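# Move bottom chute switch part upright onto white tray

## Task

Pick up the black switch part that sits lowest in the sloped chute, resting against its end stop, and set it on the white tray standing upright with its shaft pointing up. The remaining parts in the chute must stay standing, and any parts already upright on the tray must not be toppled.

## Robot and tools

Robot: two arms, left_arm and right_arm. Each carries an identical five-finger right hand, so the hands are not mirror images and every hand number means the same thing on both. Base positions in the scene frame: left_arm (+0.051, +0.480, 0) m, right_arm (+0.070, -0.688, 0) m, each with a very slight yaw.

Frames: the scene frame has its origin at table height, midway between the nominal bases, with +z up, +x out over the table and left_arm on the +y side. Image sides do not match these names. Fixed cameras and the table use the scene frame. Everything about a hand (positions, quaternions, velocities, Hand target, offsets) uses that arm's own base frame.

Hand point: a point about 0.05 m in front of the palm and 0.15 m out from the wrist flange. Its +z runs along the straight fingers, +y points out of the palm, and +x runs across the palm away from the thumb. Straight fingertips reach 0.06 to 0.07 m beyond it, 0.06 m behind it along -y. A wrist bracket on the little-finger side can collide with things. With the fingers level, the wrist can sit lower than the point and reach the table first.

The 28-number row, all values in [-1, 1], is shared by execute_actions and move. It is one list covering both arms: left pose dx, dy, dz, rx, ry, rz; then 8 left hand numbers; then right pose dx, dy, dz, rx, ry, rz; then 8 right hand numbers. Always send all 28, even when only one arm moves.

Pose numbers are offsets, not poses. They count from that arm's Hand target as it stood when the action or move began, along that arm's base axes. 1.0 equals 0.6 m, or 180 degrees for rx, ry, rz, which together form one rotation vector about the Hand target's position. Every row and every list target counts from that same start, not from the previous row. Sending the same offset again therefore moves the arm further. All-zero pose numbers ask the arm to go back to its Hand target. The controller clips commanded orientation to within 32 degrees of the measured one.

Hand numbers, in this order: little, ring, middle, index, thumb_bend, thumb_turn, force_limit, speed. These are absolute targets, not offsets. For the fingers, +1 is straight and -1 is curled. For thumb_bend, +1 is straight. For thumb_turn, +1 is beside the palm and -1 is in front of it, facing the fingers. force_limit maps linearly from about 0 N at -1 to 10 N at +1, or 15 N for the two thumb motors. speed rises from near zero at -1 to full at +0.48 and above; a full stroke takes 0.49 s. Use speed -0.94 or lower for a gentle grip. With the thumb in front, the hand holds objects roughly 0.035 to 0.065 m thick, or handles down to about 0.025 m. To leave a hand unchanged, repeat the eight numbers last sent for it. If none have been sent yet in this scene, send its hand_measured followed by hand_force_limit and hand_speed.

Tools:
- execute_actions(actions, cameras): actions is a list of actions. Each action has up to 15 rows, one per 1/30 s step; a short action repeats its last row. cameras lists camera names, ["all"] or [].
- move(target, speed, blend, stop_force, zero, blocking, cameras): target is one row, or a list of up to 15 rows, all counted from the same Hand targets. The hand points travel in straight lines and do not avoid obstacles. speed is in m/s, from 0.002 to 3.2, default 0.25; turning is capped at twice that in rad/s. blend is in m and rounds the corners of a list. stop_force, 4 to 120 N, ends an arm's path when its wrist sensor feels that push; it is unreliable while the hand turns, and it cannot be combined with blocking=false. zero (default true) re-zeros before the move. A move is capped at 10 s.
- wait(seconds 0 to 10), stop(), zoom_image(camera, region [x0,y0,x1,y1] in pixels, at most 504 by 504), show_instructions(), zero_wrist_force(arm), finished_scene(scene 1 to 3).

Cameras: cam_head_left, cam_head_right, cam_high, cam_low, cam_left_wrist, cam_right_wrist, each 672x504.

Result lines for each arm: end_effector_position (m) and end_effector_quat_wxyz in the base frame, plus velocities. Hand target is the last commanded pose after clipping, and the next offsets count from it. Also reported: Joint positions, joint torques, Wrist force and Wrist torque in the end effector's axes, with a peak line. For the hand: hand_measured, hand_stopped_by (moving, target, force, stalled, fault), hand_load_n (positive means the finger is pushed open; a grip is lost when this falls to about 0), hand_force_limit and hand_speed. A move also adds a move: line with its ending (done, off_target, moving, held, fault) and limits (paced, held). MOTOR HOT and fault lines may appear, and each result ends with the scene number. A hand point often stops short of its target; send the remaining distance as an offset.

Avoid: outside force near 150 N (plus or minus 25) or joint torque at its limit (49.6 N m for the wrists, 138 for the elbow). Either one stops the arm for 10 s. The arms are stiff, so going even slightly past a firm contact can fault them. Do not let the arms touch each other, do not close one hand on the other, and do not run paths close past an arm's own base. Avoid drops, releasing a part while it moves, fast impacts, excessive finger force, parts leaving the table, and long holds or stretched reaches that overheat motors.

Each tool is called after "Request:" by a JSON object that holds its "method" and its "body".

Reference images:

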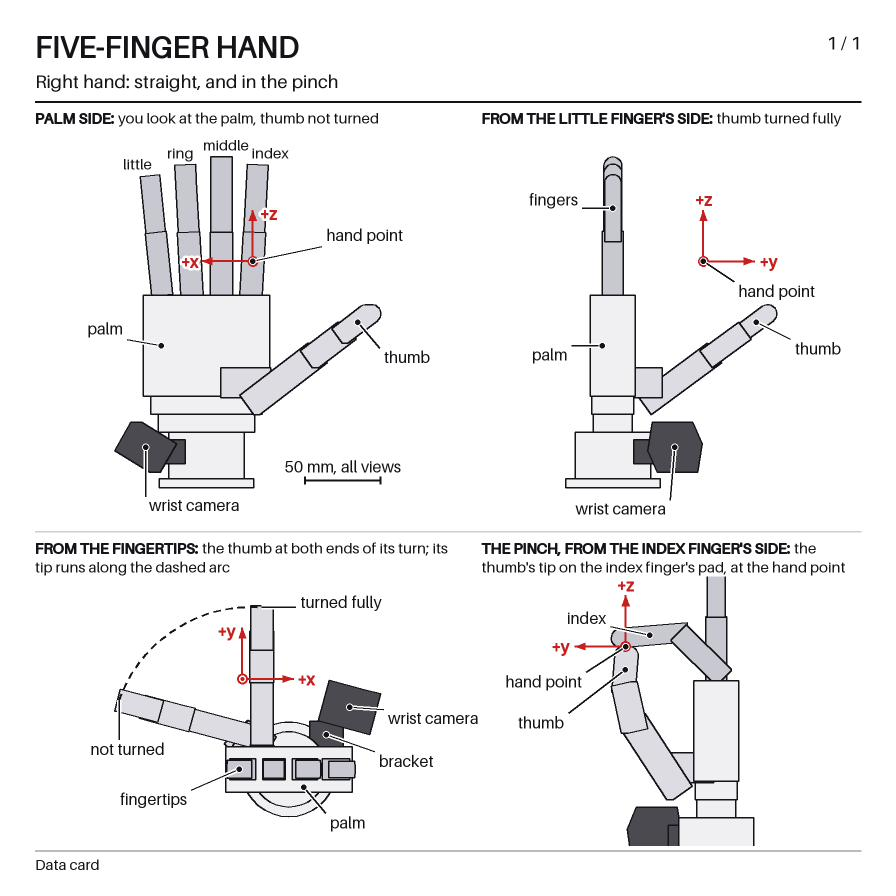

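## Session

Request:
{"method": "execute_actions", "body": {"actions": []}}

Scene clock: 0.00 s.
left_arm: end_effector_position=(+0.7420, +0.2532, +0.1638) hand_measured=(+1.000, +1.000, +1.000, +1.000, +1.000, +1.000) hand_load_n=(+0.0, +0.0, +0.0, +0.0, +0.0, +0.0) hand_stopped_by=(target, target, target, target, target, target) hand_force_limit=0.00 hand_speed=-0.80 end_effector_quat_wxyz=(+0.740, -0.502, -0.448, -0.005) | right_arm: end_effector_position=(+0.6170, -0.1790, +0.3116) hand_measured=(+1.000, +1.000, +1.000, +1.000, +1.000, +1.000) hand_load_n=(+0.0, +0.0, +0.0, +0.0, +0.0, +0.0) hand_stopped_by=(target, target, target, target, target, target) hand_force_limit=0.00 hand_speed=-0.80 end_effector_quat_wxyz=(+0.068, +0.225, +0.972, +0.010)
Joint positions: left_arm=[-0.152 -0.59 1.46 2.395 0.877 -0.814] | right_arm=[-0.701 -1.365 1.718 1.105 1.49 -1.813]
Joint velocities: within noise
Joint torques (N m): no reading
Wrist force (N): no reading
Wrist torque (N m): no reading
Wrist force, peak (N): no reading
Hand target: left_arm +0.7420, +0.2532, +0.1638; +0.740, -0.502, -0.448, -0.005 | right_arm +0.6170, -0.1790, +0.3116; +0.068, +0.225, +0.972, +0.010

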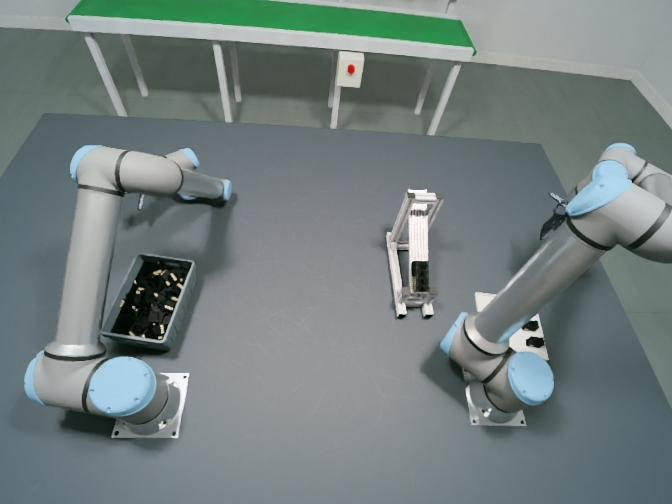

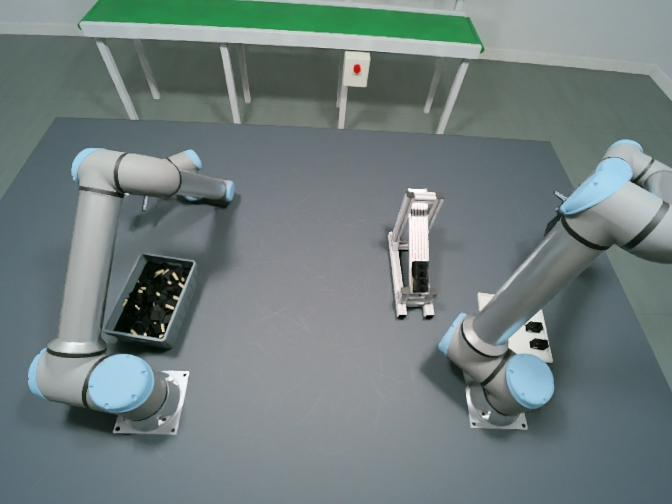

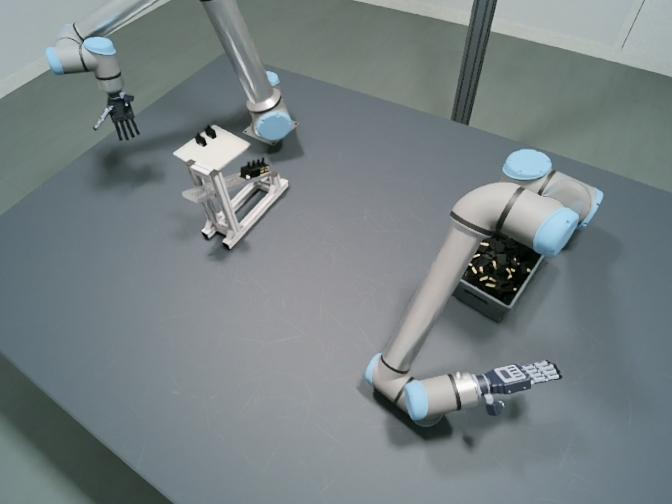

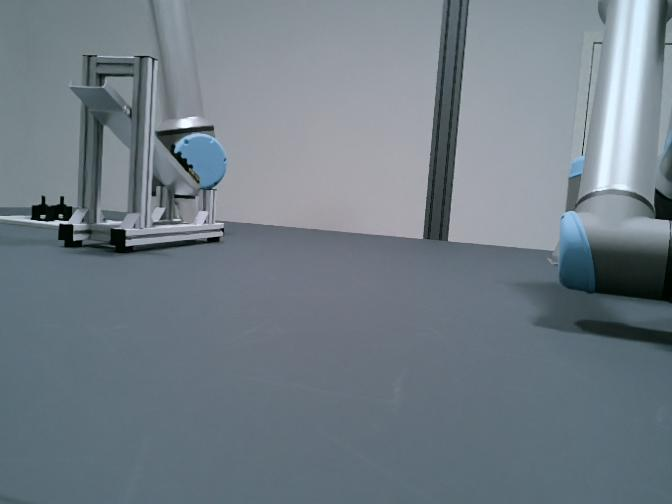

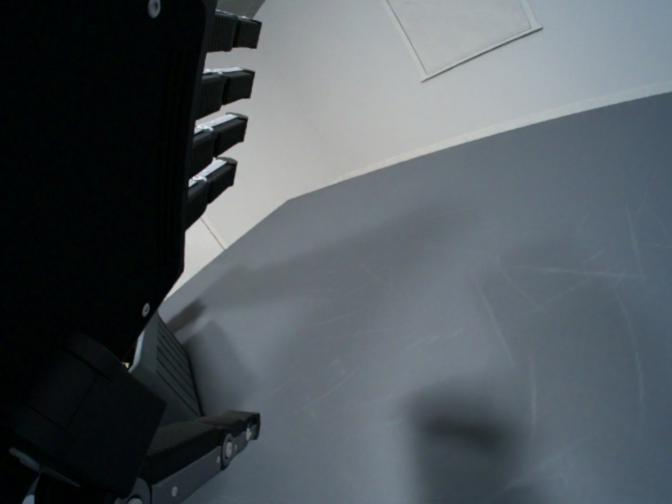

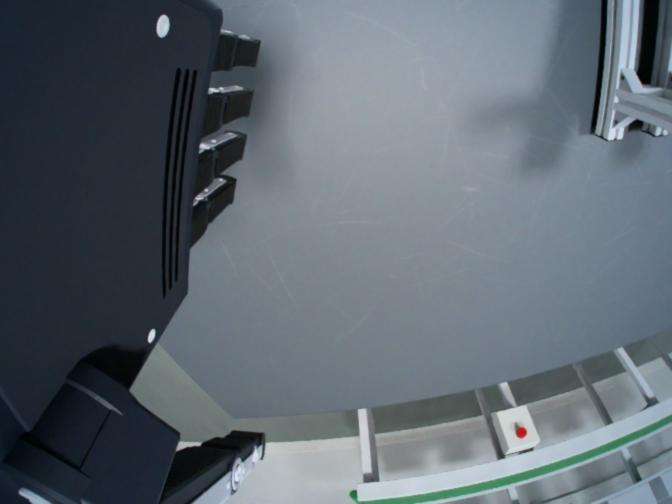

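Request:
{"method": "zoom_image", "body": {"camera": "cam_head_left", "region": [370, 170, 570, 370]}}

Request:
{"method": "zoom_image", "body": {"camera": "cam_high", "region": [160, 110, 310, 260]}}

Request:
{"method": "zoom_image", "body": {"camera": "cam_low", "region": [0, 40, 250, 260]}}

Request:
{"method": "zoom_image", "body": {"camera": "cam_head_right", "region": [370, 170, 570, 370]}}

Scaled by 2.520 from the camera's 672x504 image, which has a finer 960x720 frame.

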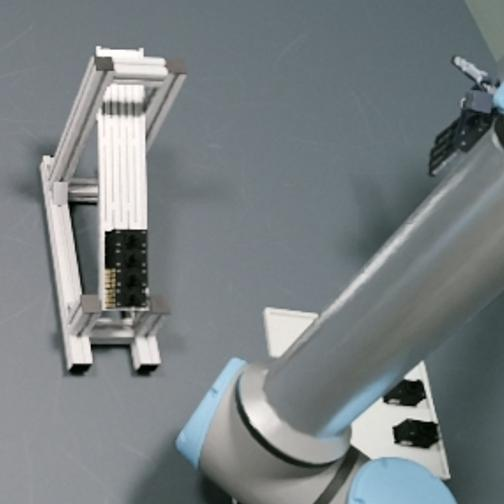

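Scaled by 3.360 from the camera's 672x504 image, which has a finer 960x720 frame.

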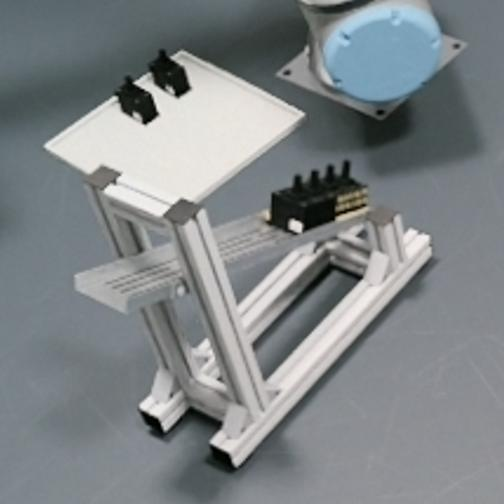

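Scaled by 2.016 from the camera's 672x504 image, which has a finer 960x720 frame.

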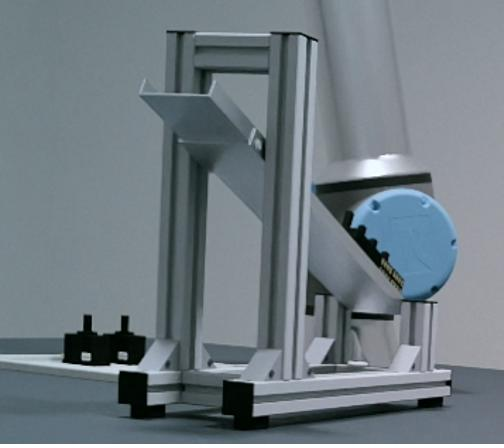

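Scaled by 2.520 from the camera's 672x504 image, which has a finer 960x720 frame.

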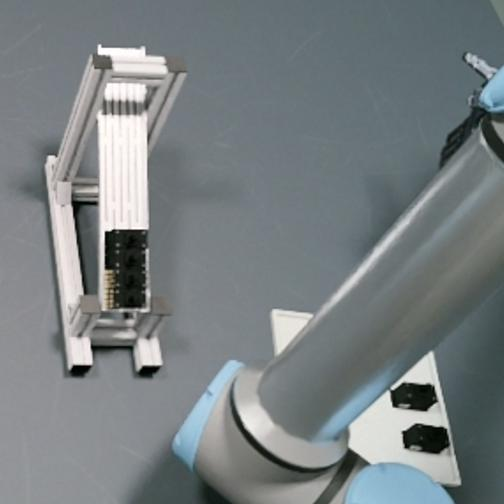

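Request:
{"method": "zoom_image", "body": {"camera": "cam_high", "region": [225, 145, 285, 205]}}

Request:
{"method": "zoom_image", "body": {"camera": "cam_head_left", "region": [395, 250, 445, 300]}}

Request:
{"method": "zoom_image", "body": {"camera": "cam_low", "region": [130, 120, 230, 220]}}

Request:
{"method": "zoom_image", "body": {"camera": "cam_high", "region": [170, 115, 250, 195]}}

Scaled by 8.400 from the camera's 672x504 image, which has a finer 960x720 frame.

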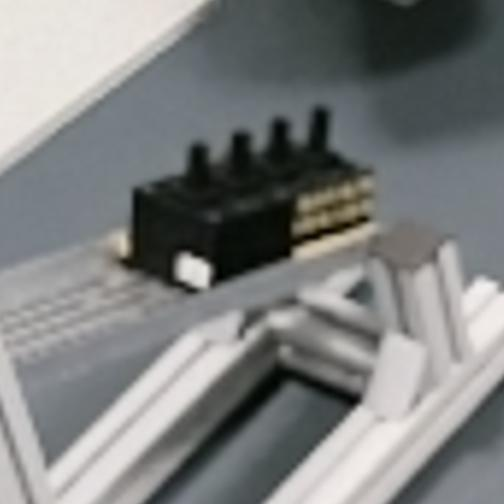

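Scaled by 10.080 from the camera's 672x504 image, which has a finer 960x720 frame.

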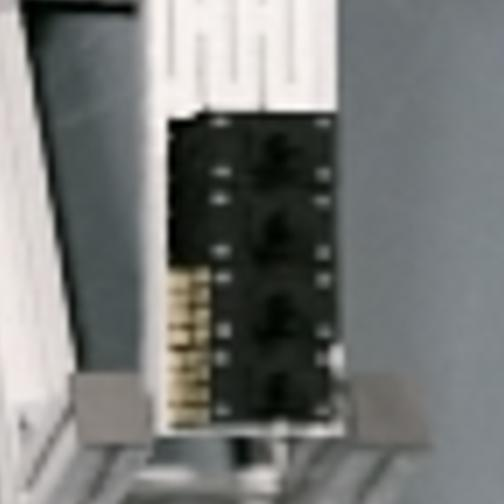

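Scaled by 5.040 from the camera's 672x504 image, which has a finer 960x720 frame.

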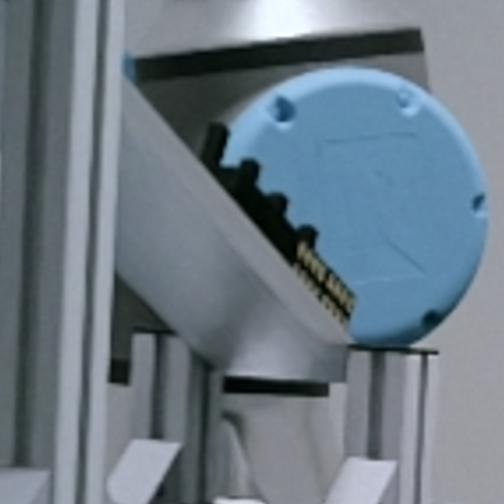

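Scaled by 6.300 from the camera's 672x504 image, which has a finer 960x720 frame.

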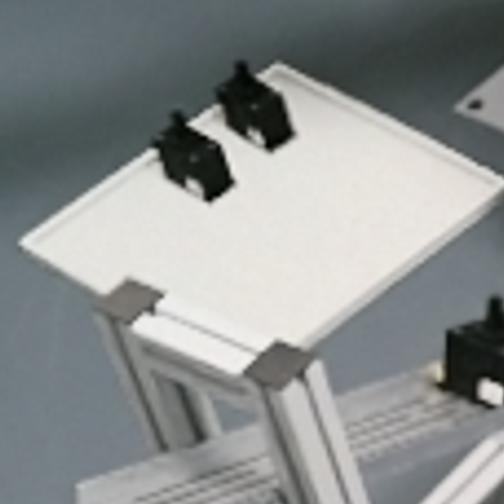

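Request:
{"method": "move", "body": {"target": [0,0,0,0,0,0,1,1,1,1,1,1,0,-0.8,-0.647,0.714,0.031,-0.0075,0.0437,0.160,1,1,1,1,1,1,0,-0.8], "speed": 0.3, "cameras": ["all"]}}

Scene clock: 69.83 s.
left_arm: end_effector_position=(+0.7420, +0.2532, +0.1638) hand_measured=(+1.000, +1.000, +1.000, +1.000, +1.000, +1.000) hand_load_n=(+0.0, +0.0, +0.0, +0.0, +0.0, +0.0) hand_stopped_by=(target, target, target, target, target, target) hand_force_limit=0.00 hand_speed=-0.80 end_effector_quat_wxyz=(+0.740, -0.502, -0.448, -0.005) | right_arm: end_effector_position=(+0.2289, +0.2494, +0.3302) hand_measured=(+1.000, +1.000, +1.000, +1.000, +1.000, +1.000) hand_load_n=(+0.0, +0.0, +0.0, +0.0, +0.0, +0.0) hand_stopped_by=(target, target, target, target, target, target) hand_force_limit=0.00 hand_speed=-0.80 end_effector_quat_wxyz=(+0.000, -0.025, +1.000, +0.000)
Joint positions: left_arm=[-0.152 -0.59 1.46 2.395 0.877 -0.814] | right_arm=[0.065 -1.933 2.21 1.294 1.57 -1.555]
Joint torques (N m): left_arm=[1.21 -97.22 -26.03 0.39 -0.19 0.25] | right_arm=[10.86 4.67 -54.04 0.91 2.97 2.24]
Wrist force (N): left_arm=[0.1 -0.1 -0.1] | right_arm=[-0.7 -0.5 0.3]
Wrist torque (N m): left_arm=[-0.01 -0.01 0.01] | right_arm=[-0.14 0.09 -0.04]
Wrist force, peak (N): left_arm=[0.3 -0.7 -0.1] | right_arm=[-1.3 -1.1 0.5]
Hand target: left_arm +0.7420, +0.2532, +0.1638; +0.740, -0.502, -0.448, -0.005 | right_arm +0.2288, +0.2494, +0.3302; +0.000, -0.025, +1.000, +0.000
Off the commanded pose: left_arm 0.000 m, 0 deg | right_arm 0.000 m, 0 deg.
move: done

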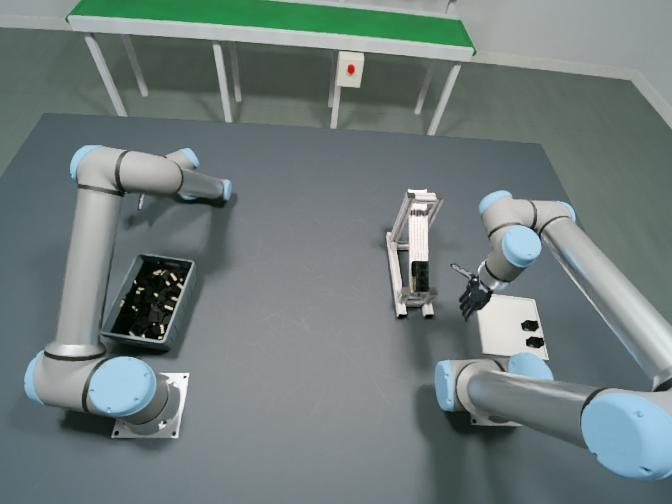

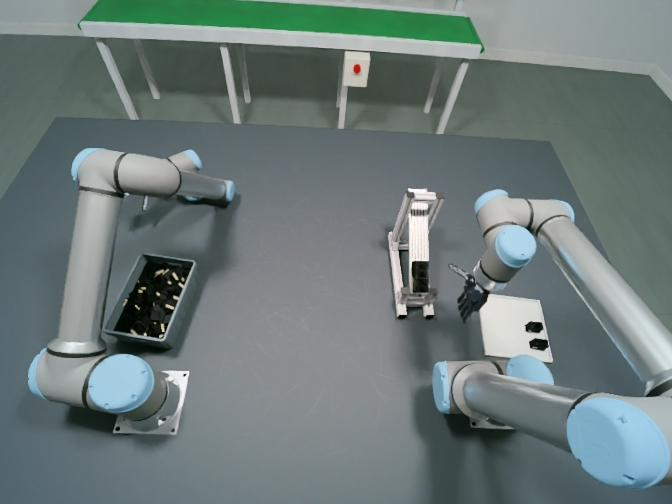

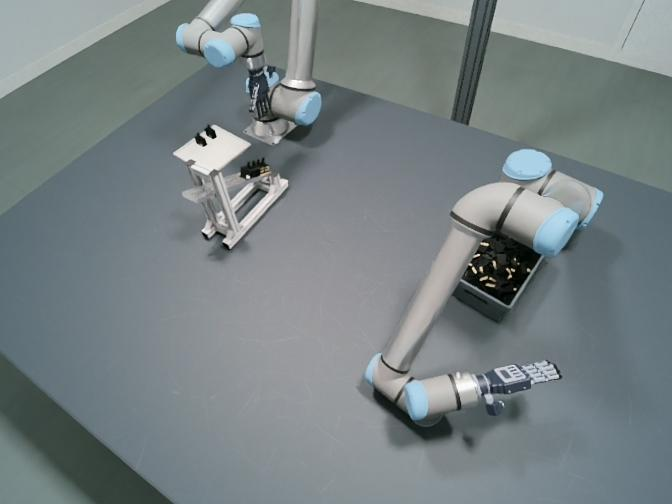

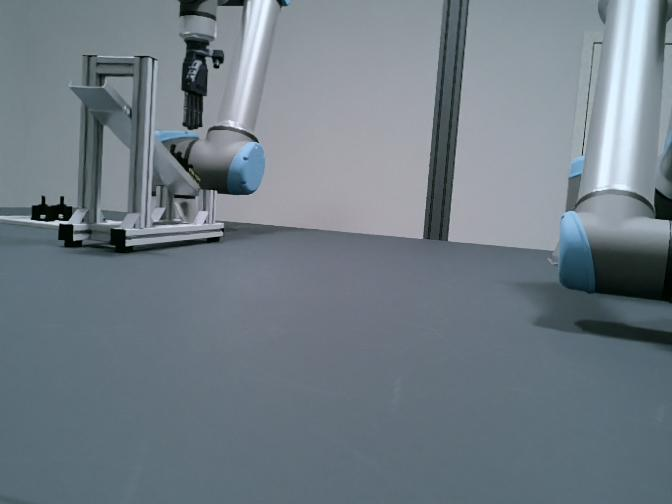

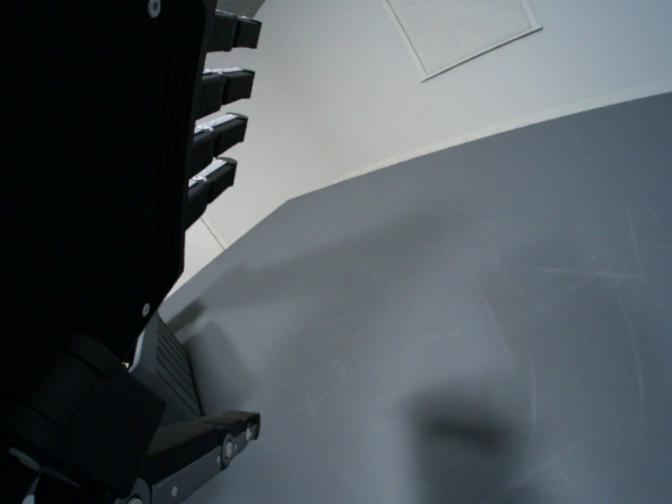

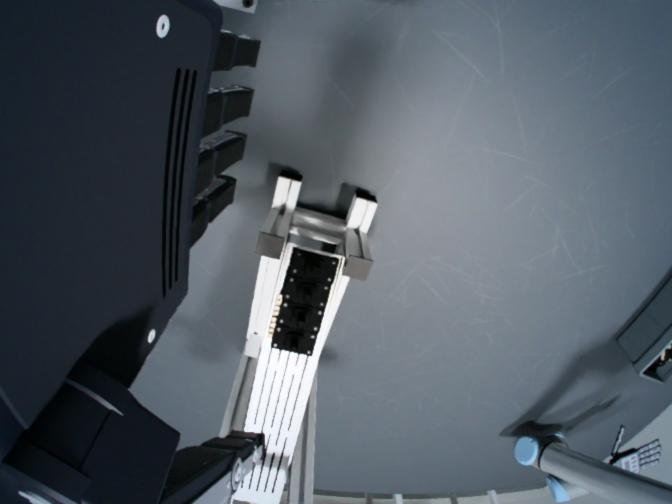

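Request:
{"method": "zoom_image", "body": {"camera": "cam_right_wrist", "region": [220, 200, 400, 380]}}

Request:
{"method": "zoom_image", "body": {"camera": "cam_head_right", "region": [390, 230, 560, 370]}}

Scaled by 2.800 from the camera's 672x504 image, which has a finer 960x720 frame.

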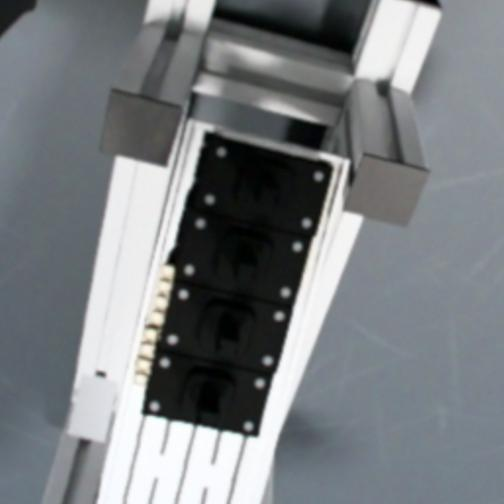

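Scaled by 2.965 from the camera's 672x504 image, which has a finer 960x720 frame.

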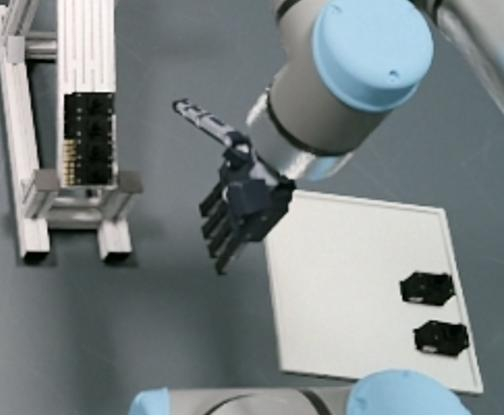

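Request:
{"method": "move", "body": {"target": [0,0,0,0,0,0,1,1,1,1,1,1,0,-0.8,0.1667,0,0,0,0,0,1,1,1,1,1,1,0,-0.8], "speed": 0.3, "cameras": ["cam_right_wrist"]}}

Request:
{"method": "zoom_image", "body": {"camera": "cam_right_wrist", "region": [200, 120, 400, 320]}}

Request:
{"method": "move", "body": {"target": [0,0,0,0,0,0,1,1,1,1,1,1,0,-0.8,0,0.1667,0,0,0,0,1,1,1,1,1,1,0,-0.8], "speed": 0.3, "cameras": ["cam_right_wrist"]}}

Request:
{"method": "zoom_image", "body": {"camera": "cam_right_wrist", "region": [200, 120, 400, 320]}}

Request:
{"method": "move", "body": {"target": [0,0,0,0,0,0,1,1,1,1,1,1,0,-0.8,0,-0.1667,0.1667,0,0,0,1,1,1,1,1,1,0,-0.8], "speed": 0.3, "cameras": ["cam_right_wrist"]}}

Request:
{"method": "zoom_image", "body": {"camera": "cam_right_wrist", "region": [200, 120, 400, 320]}}

Scene clock: 83.30 s.
left_arm: end_effector_position=(+0.7420, +0.2532, +0.1638) hand_measured=(+1.000, +1.000, +1.000, +1.000, +1.000, +1.000) hand_load_n=(+0.0, +0.0, +0.0, +0.0, +0.0, +0.0) hand_stopped_by=(target, target, target, target, target, target) hand_force_limit=0.00 hand_speed=-0.80 end_effector_quat_wxyz=(+0.740, -0.502, -0.448, -0.005) | right_arm: end_effector_position=(+0.3287, +0.2494, +0.3302) hand_measured=(+1.000, +1.000, +1.000, +1.000, +1.000, +1.000) hand_load_n=(+0.0, +0.0, +0.0, +0.0, +0.0, -0.5) hand_stopped_by=(target, target, target, target, target, target) hand_force_limit=0.00 hand_speed=-0.80 end_effector_quat_wxyz=(+0.000, -0.025, +1.000, +0.000)
Joint positions: left_arm=[-0.152 -0.59 1.46 2.395 0.877 -0.814] | right_arm=[0.044 -1.754 2.085 1.24 1.57 -1.576]
Joint torques (N m): left_arm=[-0.69 -99.5 -28.18 0.24 -0.14 -0.28] | right_arm=[9.21 -7.94 -53.3 0.87 2.88 2.26]
Wrist force (N): left_arm=[0.3 0.3 0.1] | right_arm=[-0.6 0.0 0.0]
Wrist torque (N m): left_arm=[0.04 -0.05 0.02] | right_arm=[-0.03 0.08 -0.02]
Wrist force, peak (N): left_arm=[0.4 -0.1 -0.5] | right_arm=[-2.3 -0.9 0.3]
Hand target: left_arm +0.7420, +0.2532, +0.1638; +0.740, -0.502, -0.448, -0.005 | right_arm +0.3289, +0.2494, +0.3302; +0.000, -0.025, +1.000, +0.000
Off the commanded pose: left_arm 0.000 m, 0 deg | right_arm 0.000 m, 0 deg.
move: done
Images, in order (width x height): cam_right_wrist 672x504.

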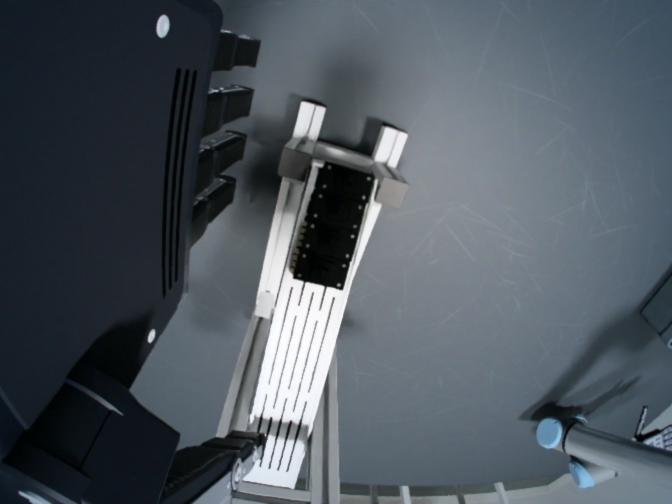

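Scaled by 2.520 from the camera's 672x504 image, which has a finer 960x720 frame.

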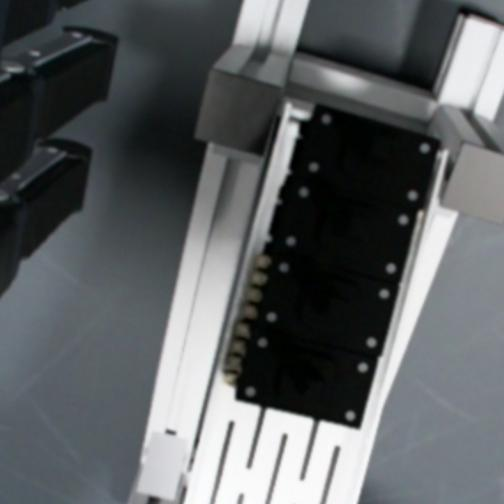

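Scene clock: 84.37 s.
left_arm: end_effector_position=(+0.7420, +0.2532, +0.1638) hand_measured=(+1.000, +1.000, +1.000, +1.000, +1.000, +1.000) hand_load_n=(+0.0, +0.0, +0.0, +0.0, +0.0, +0.0) hand_stopped_by=(target, target, target, target, target, target) hand_force_limit=0.00 hand_speed=-0.80 end_effector_quat_wxyz=(+0.740, -0.502, -0.448, -0.005) | right_arm: end_effector_position=(+0.3289, +0.3494, +0.3302) hand_measured=(+1.000, +1.000, +1.000, +1.000, +1.000, +1.000) hand_load_n=(+0.0, +0.0, +0.5, +0.0, +0.0, +0.0) hand_stopped_by=(target, target, target, target, target, target) hand_force_limit=0.00 hand_speed=-0.80 end_effector_quat_wxyz=(+0.000, -0.025, +1.000, +0.000)
Joint positions: left_arm=[-0.152 -0.59 1.46 2.395 0.877 -0.814] | right_arm=[0.331 -1.635 1.983 1.223 1.57 -1.289]
Joint torques (N m): left_arm=[0.37 -100.61 -25.53 0.44 0.38 0.18] | right_arm=[9.96 -16.86 -52.44 6.68 2.91 2.46]
Wrist force (N): left_arm=[-0.2 -0.3 -0.4] | right_arm=[-0.4 -0.4 0.3]
Wrist torque (N m): left_arm=[-0.03 0.04 -0.02] | right_arm=[-0.12 0.03 -0.04]
Wrist force, peak (N): left_arm=[-0.2 -0.3 -0.5] | right_arm=[-0.2 -2.0 0.5]
Hand target: left_arm +0.7420, +0.2532, +0.1638; +0.740, -0.502, -0.448, -0.005 | right_arm +0.3289, +0.3495, +0.3302; +0.000, -0.025, +1.000, +0.000
Off the commanded pose: left_arm 0.000 m, 0 deg | right_arm 0.000 m, 0 deg.
move: done
Images, in order (width x height): cam_right_wrist 672x504.

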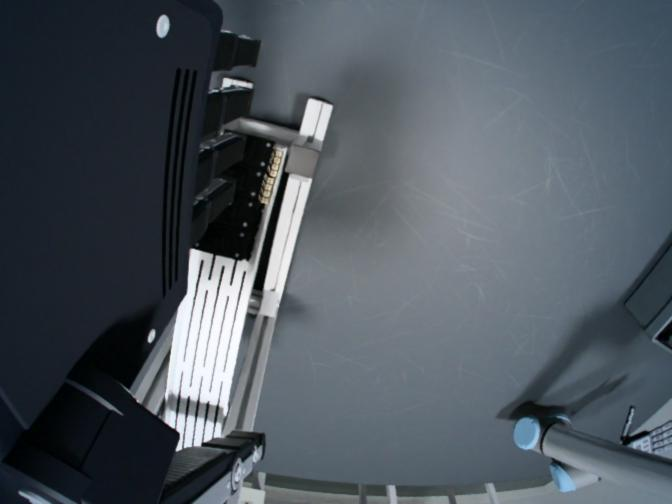

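Scaled by 2.520 from the camera's 672x504 image, which has a finer 960x720 frame.

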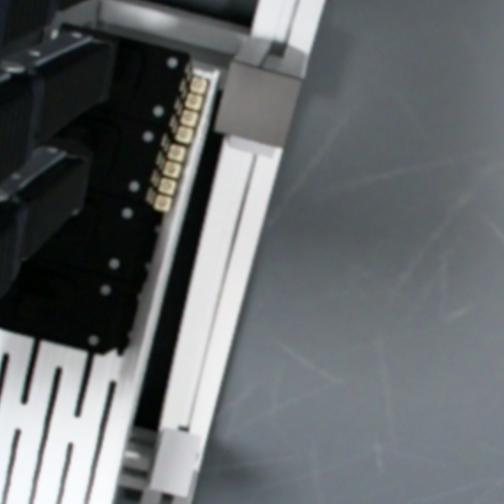

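Scene clock: 85.57 s.
left_arm: end_effector_position=(+0.7420, +0.2532, +0.1638) hand_measured=(+1.000, +1.000, +1.000, +1.000, +1.000, +1.000) hand_load_n=(+0.0, +0.0, +0.0, +0.0, +0.0, +0.0) hand_stopped_by=(target, target, target, target, target, target) hand_force_limit=0.00 hand_speed=-0.80 end_effector_quat_wxyz=(+0.740, -0.502, -0.448, -0.005) | right_arm: end_effector_position=(+0.3289, +0.2495, +0.4302) hand_measured=(+1.000, +1.000, +1.000, +1.000, +1.000, +1.000) hand_load_n=(+0.0, +0.0, +0.0, +0.0, -0.5, +0.0) hand_stopped_by=(target, target, target, target, target, target) hand_force_limit=0.00 hand_speed=-0.80 end_effector_quat_wxyz=(+0.000, -0.025, +1.000, +0.000)
Joint positions: left_arm=[-0.152 -0.59 1.46 2.395 0.877 -0.814] | right_arm=[0.044 -1.796 1.938 1.429 1.57 -1.576]
Joint torques (N m): left_arm=[4.68 -98.89 -25.7 1.1 -0.14 -0.19] | right_arm=[-12 -25.52 -55.02 6.67 -2.62 -2.79]
Wrist force (N): left_arm=[-0.1 -0.2 -0.3] | right_arm=[-0.5 -0.4 0.3]
Wrist torque (N m): left_arm=[-0.01 0.02 -0.01] | right_arm=[-0.12 0.06 0.09]
Wrist force, peak (N): left_arm=[-0.2 -0.1 -0.5] | right_arm=[-0.6 0.8 1.7]
Hand target: left_arm +0.7420, +0.2532, +0.1638; +0.740, -0.502, -0.448, -0.005 | right_arm +0.3289, +0.2494, +0.4302; +0.000, -0.025, +1.000, +0.000
Off the commanded pose: left_arm 0.000 m, 0 deg | right_arm 0.000 m, 0 deg.
move: done
Images, in order (width x height): cam_right_wrist 672x504.

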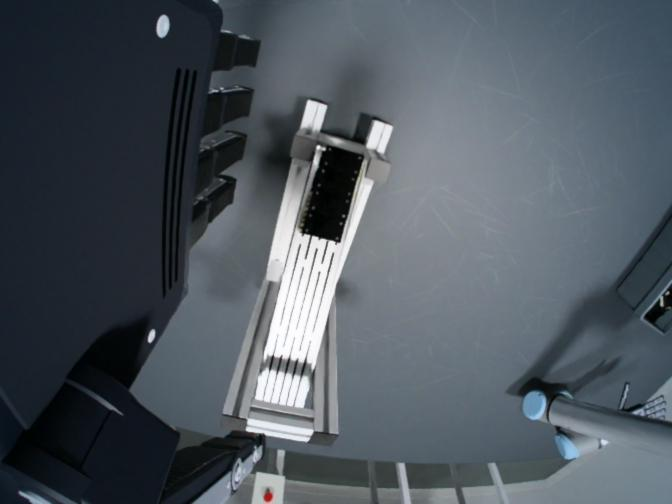

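Scaled by 2.520 from the camera's 672x504 image, which has a finer 960x720 frame.

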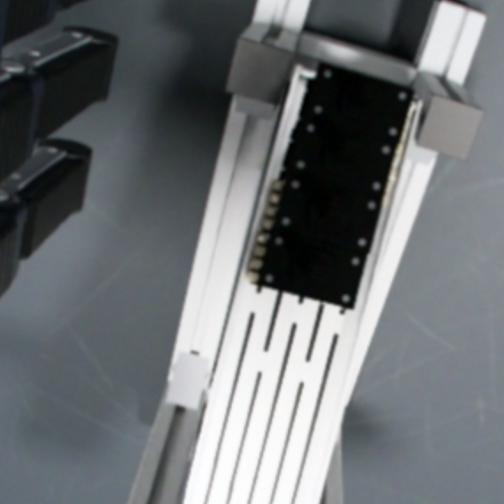

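Request:
{"method": "move", "body": {"target": [0,0,0,0,0,0,1,1,1,1,1,1,0,-0.8,-0.058,0.034,-0.167,-0.3318,-0.1462,-0.0789,1,1,1,0.6,1,-1,-0.4,0], "speed": 0.3, "cameras": ["all"]}}

Request:
{"method": "zoom_image", "body": {"camera": "cam_right_wrist", "region": [200, 120, 450, 370]}}

Scene clock: 149.93 s.
left_arm: end_effector_position=(+0.7420, +0.2532, +0.1638) hand_measured=(+1.000, +1.000, +1.000, +1.000, +1.000, +1.000) hand_load_n=(+0.0, +0.0, +0.0, +0.0, +0.0, +0.0) hand_stopped_by=(target, target, target, target, target, target) hand_force_limit=0.00 hand_speed=-0.80 end_effector_quat_wxyz=(+0.740, -0.502, -0.448, -0.005) | right_arm: end_effector_position=(+0.3005, +0.2671, +0.3483) hand_measured=(+1.000, +1.000, +1.000, +0.600, +1.000, -1.000) hand_load_n=(+0.0, +0.0, +0.0, +0.0, +0.0, +0.0) hand_stopped_by=(target, target, target, target, target, target) hand_force_limit=-0.40 hand_speed=0.00 end_effector_quat_wxyz=(+0.173, +0.067, +0.892, -0.411)
Joint positions: left_arm=[-0.152 -0.59 1.46 2.395 0.877 -0.814] | right_arm=[0.777 -1.474 2.048 1.525 2.371 -0.416]
Joint torques (N m): left_arm=[0.92 -99.84 -26.18 0.49 0.12 -0.29] | right_arm=[-14.18 -44.06 -47.58 1.16 -1.36 -2.96]
Wrist force (N): left_arm=[0.4 0.0 -0.1] | right_arm=[0.7 1.6 -0.8]
Wrist torque (N m): left_arm=[0.00 -0.06 0.02] | right_arm=[0.09 -0.06 0.29]
Wrist force, peak (N): left_arm=[0.2 -0.2 -0.7] | right_arm=[3.5 5.2 -0.4]
Hand target: left_arm +0.7420, +0.2532, +0.1638; +0.740, -0.502, -0.448, -0.005 | right_arm +0.3005, +0.2671, +0.3483; +0.173, +0.067, +0.892, -0.411 (not the last commanded pose)
Off the commanded pose: left_arm 0.000 m, 0 deg | right_arm 0.020 m, 13 deg.
move: held (right_arm; a check stopped the path); limits=held
pose unreachable (right arm): on one or more control steps of this call, first in action 0 (counted from 0), this arm could not follow its commanded pose, so it was not sent that pose on those steps. It may still have moved: this result reports where it is.
cause: moving toward the commanded pose would bring two parts of the arm too close to each other (joints 4 (wrist 1) to 6 (wrist 3) lie between them).

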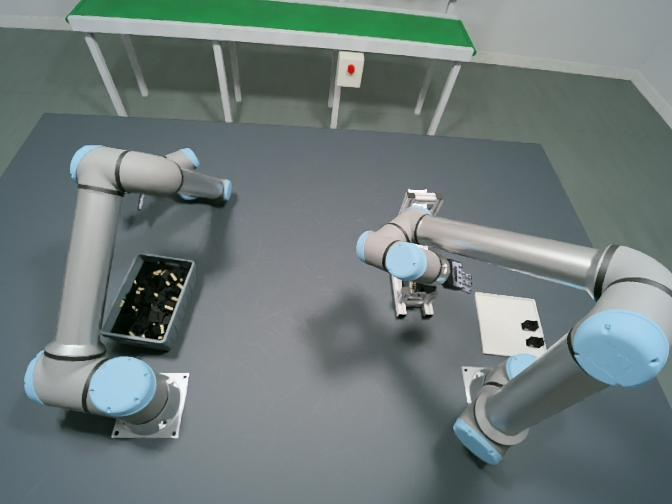

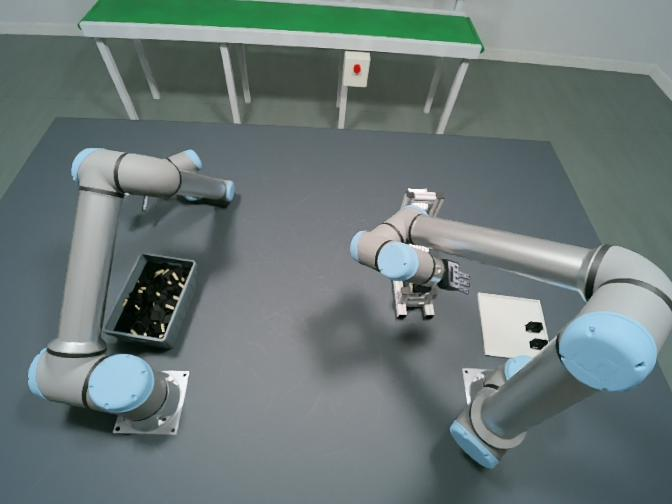

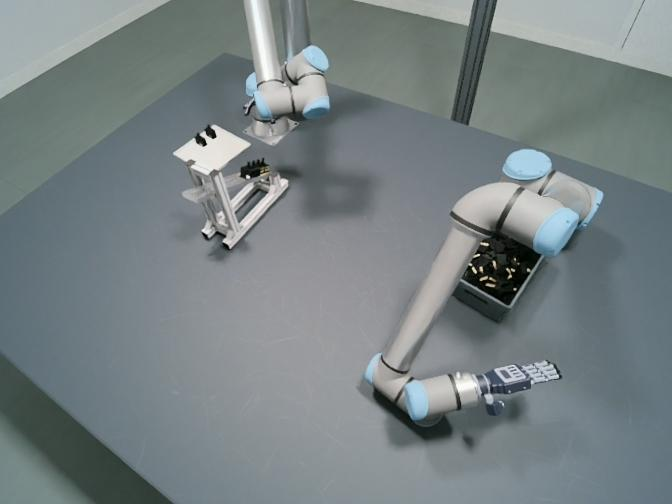

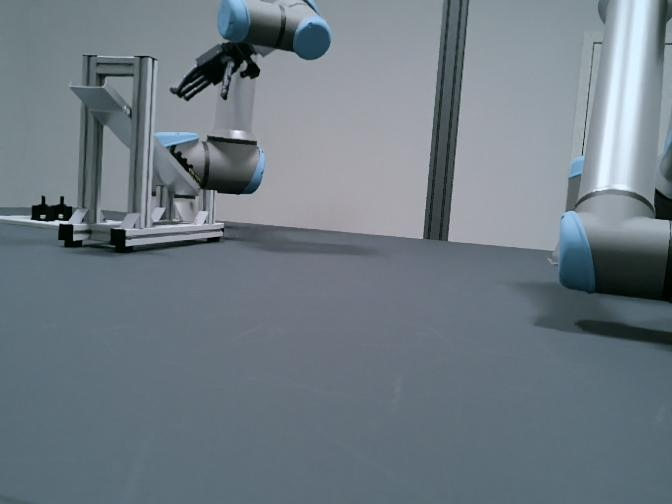

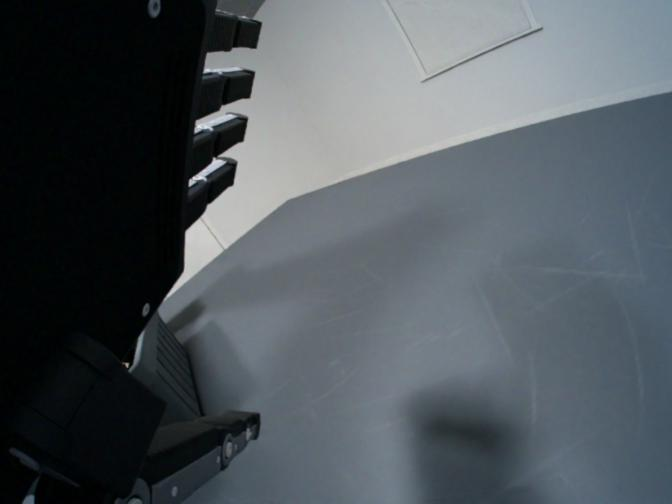

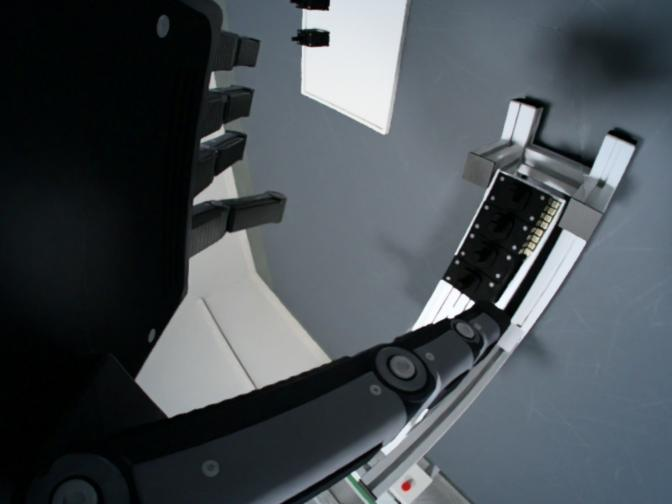

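Scaled by 2.016 from the camera's 672x504 image, which has a finer 960x720 frame.

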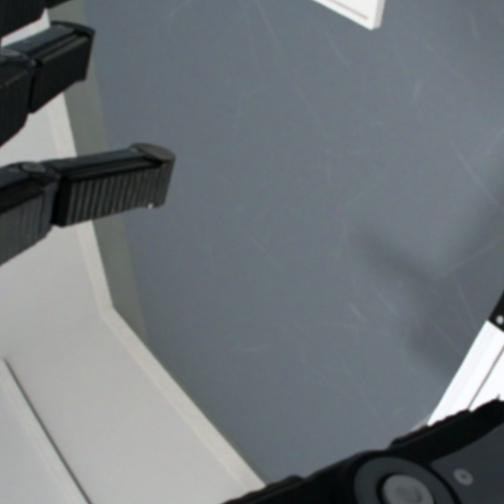

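Request:
{"method": "move", "body": {"target": [0,0,0,0,0,0,1,1,1,1,1,1,0,-0.8,0,-0.045,0.17,0.2689,0.1212,0.059,1,1,1,0.6,1,-0.8,-0.4,0], "speed": 0.4}}

Request:
{"method": "move", "body": {"target": [[0,0,0,0,0,0,1,1,1,1,1,1,0,-0.8,0,0,0,0,0,-0.5,1,1,1,0.6,1,-0.8,-0.4,0],[0,0,0,0,0,0,1,1,1,1,1,1,0,-0.8,0,0,0,0,0,-0.98,1,1,1,0.6,1,-0.8,-0.4,0],[0,0,0,0,0,0,1,1,1,1,1,1,0,-0.8,0,0.01,-0.15,0.1561,0.4764,-0.7789,1,1,1,0.6,1,-0.8,-0.4,0]], "speed": 0.4, "blend": 0.03, "cameras": ["all"]}}

Scene clock: 177.50 s.
left_arm: end_effector_position=(+0.7420, +0.2532, +0.1638) hand_measured=(+1.000, +1.000, +1.000, +1.000, +1.000, +1.000) hand_load_n=(+0.0, +0.5, +0.0, +0.0, +0.0, +0.0) hand_stopped_by=(target, target, target, target, target, target) hand_force_limit=0.00 hand_speed=-0.80 end_effector_quat_wxyz=(+0.740, -0.502, -0.448, -0.005) | right_arm: end_effector_position=(+0.3005, +0.2402, +0.4503) hand_measured=(+1.000, +1.000, +1.000, +0.600, +1.000, -0.800) hand_load_n=(+0.0, +0.0, +0.0, +0.0, +0.5, +0.5) hand_stopped_by=(target, target, target, target, target, target) hand_force_limit=-0.40 hand_speed=0.00 end_effector_quat_wxyz=(+0.000, -0.025, +1.000, +0.000)
Joint positions: left_arm=[-0.152 -0.59 1.46 2.395 0.877 -0.814] | right_arm=[0.016 -1.858 1.947 1.482 1.571 -1.605]
Joint torques (N m): left_arm=[3.61 -99.92 -27.53 0.77 0.05 -0.52] | right_arm=[-15.18 -20.68 -27.84 6.73 -2.83 -2.92]
Wrist force (N): left_arm=[-0.3 0.0 -0.6] | right_arm=[-0.7 0.1 0.4]
Wrist torque (N m): left_arm=[0.02 0.07 -0.02] | right_arm=[-0.04 0.08 0.09]
Wrist force, peak (N): left_arm=[0.0 -0.4 -0.6] | right_arm=[0.8 2.5 -0.6]
Hand target: left_arm +0.7420, +0.2532, +0.1638; +0.740, -0.502, -0.448, -0.005 | right_arm +0.3005, +0.2401, +0.4503; +0.000, -0.025, +1.000, +0.000
Off the commanded pose: left_arm 0.000 m, 0 deg | right_arm 0.000 m, 0 deg.
move: done

Scene clock: 183.87 s.
left_arm: end_effector_position=(+0.7420, +0.2532, +0.1638) hand_measured=(+1.000, +1.000, +1.000, +1.000, +1.000, +1.000) hand_load_n=(+0.0, +0.0, +0.0, +0.0, +0.0, +0.0) hand_stopped_by=(target, target, target, target, target, target) hand_force_limit=0.00 hand_speed=-0.80 end_effector_quat_wxyz=(+0.740, -0.502, -0.448, -0.005) | right_arm: end_effector_position=(+0.3005, +0.2462, +0.3603) hand_measured=(+1.000, +1.000, +1.000, +0.600, +1.000, -0.800) hand_load_n=(+0.0, +0.0, +0.0, +0.0, +0.0, +0.0) hand_stopped_by=(target, target, target, target, target, target) hand_force_limit=-0.40 hand_speed=0.00 end_effector_quat_wxyz=(-0.507, +0.832, +0.136, +0.181)
Joint positions: left_arm=[-0.152 -0.59 1.46 2.395 0.877 -0.814] | right_arm=[-0.587 -1.896 2.458 1.713 0.587 0.27]
Joint torques (N m): left_arm=[2.8 -100.17 -25.59 0.65 -0.49 0.15] | right_arm=[-12.14 6.68 -20.87 6.52 1.49 -2.99]
Wrist force (N): left_arm=[0.2 -0.2 -0.2] | right_arm=[-1.6 2.4 -1.1]
Wrist torque (N m): left_arm=[-0.02 -0.03 0.01] | right_arm=[0.23 0.10 0.16]
Wrist force, peak (N): left_arm=[0.5 -0.6 -0.3] | right_arm=[-1.7 2.3 -1.2]
Hand target: left_arm +0.7420, +0.2532, +0.1638; +0.740, -0.502, -0.448, -0.005 | right_arm +0.3005, +0.2461, +0.3603; -0.507, +0.832, +0.136, +0.181
Off the commanded pose: left_arm 0.000 m, 0 deg | right_arm 0.000 m, 0 deg.
move: done

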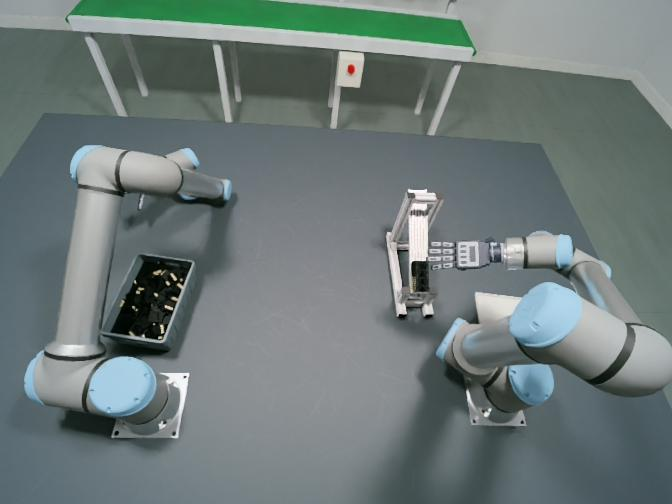

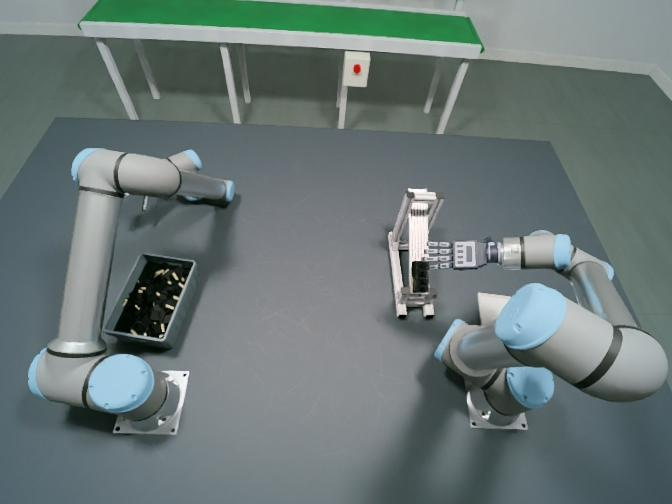

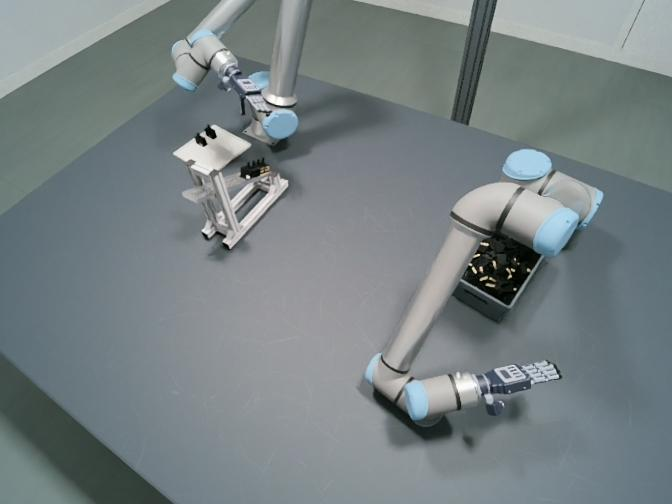

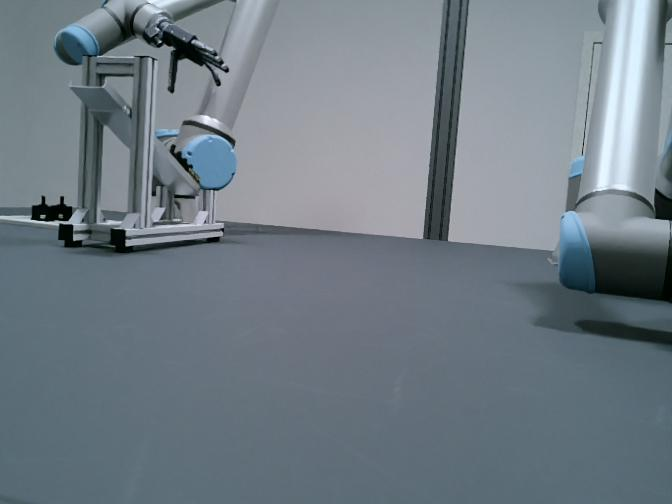

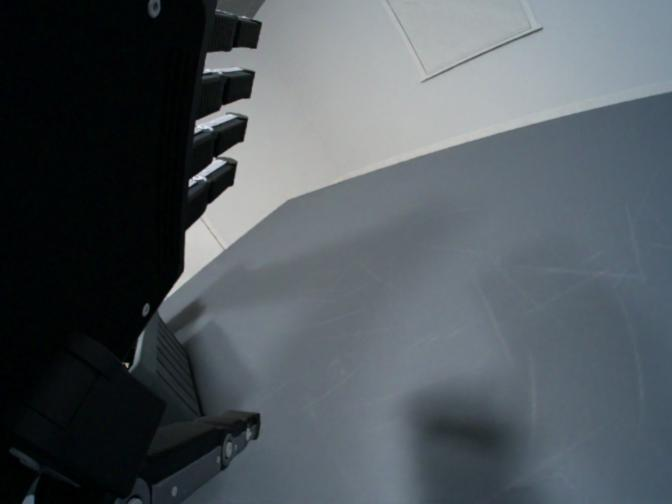

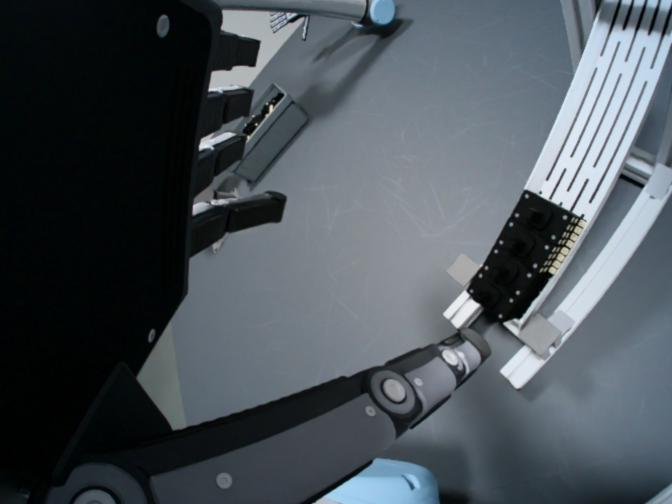

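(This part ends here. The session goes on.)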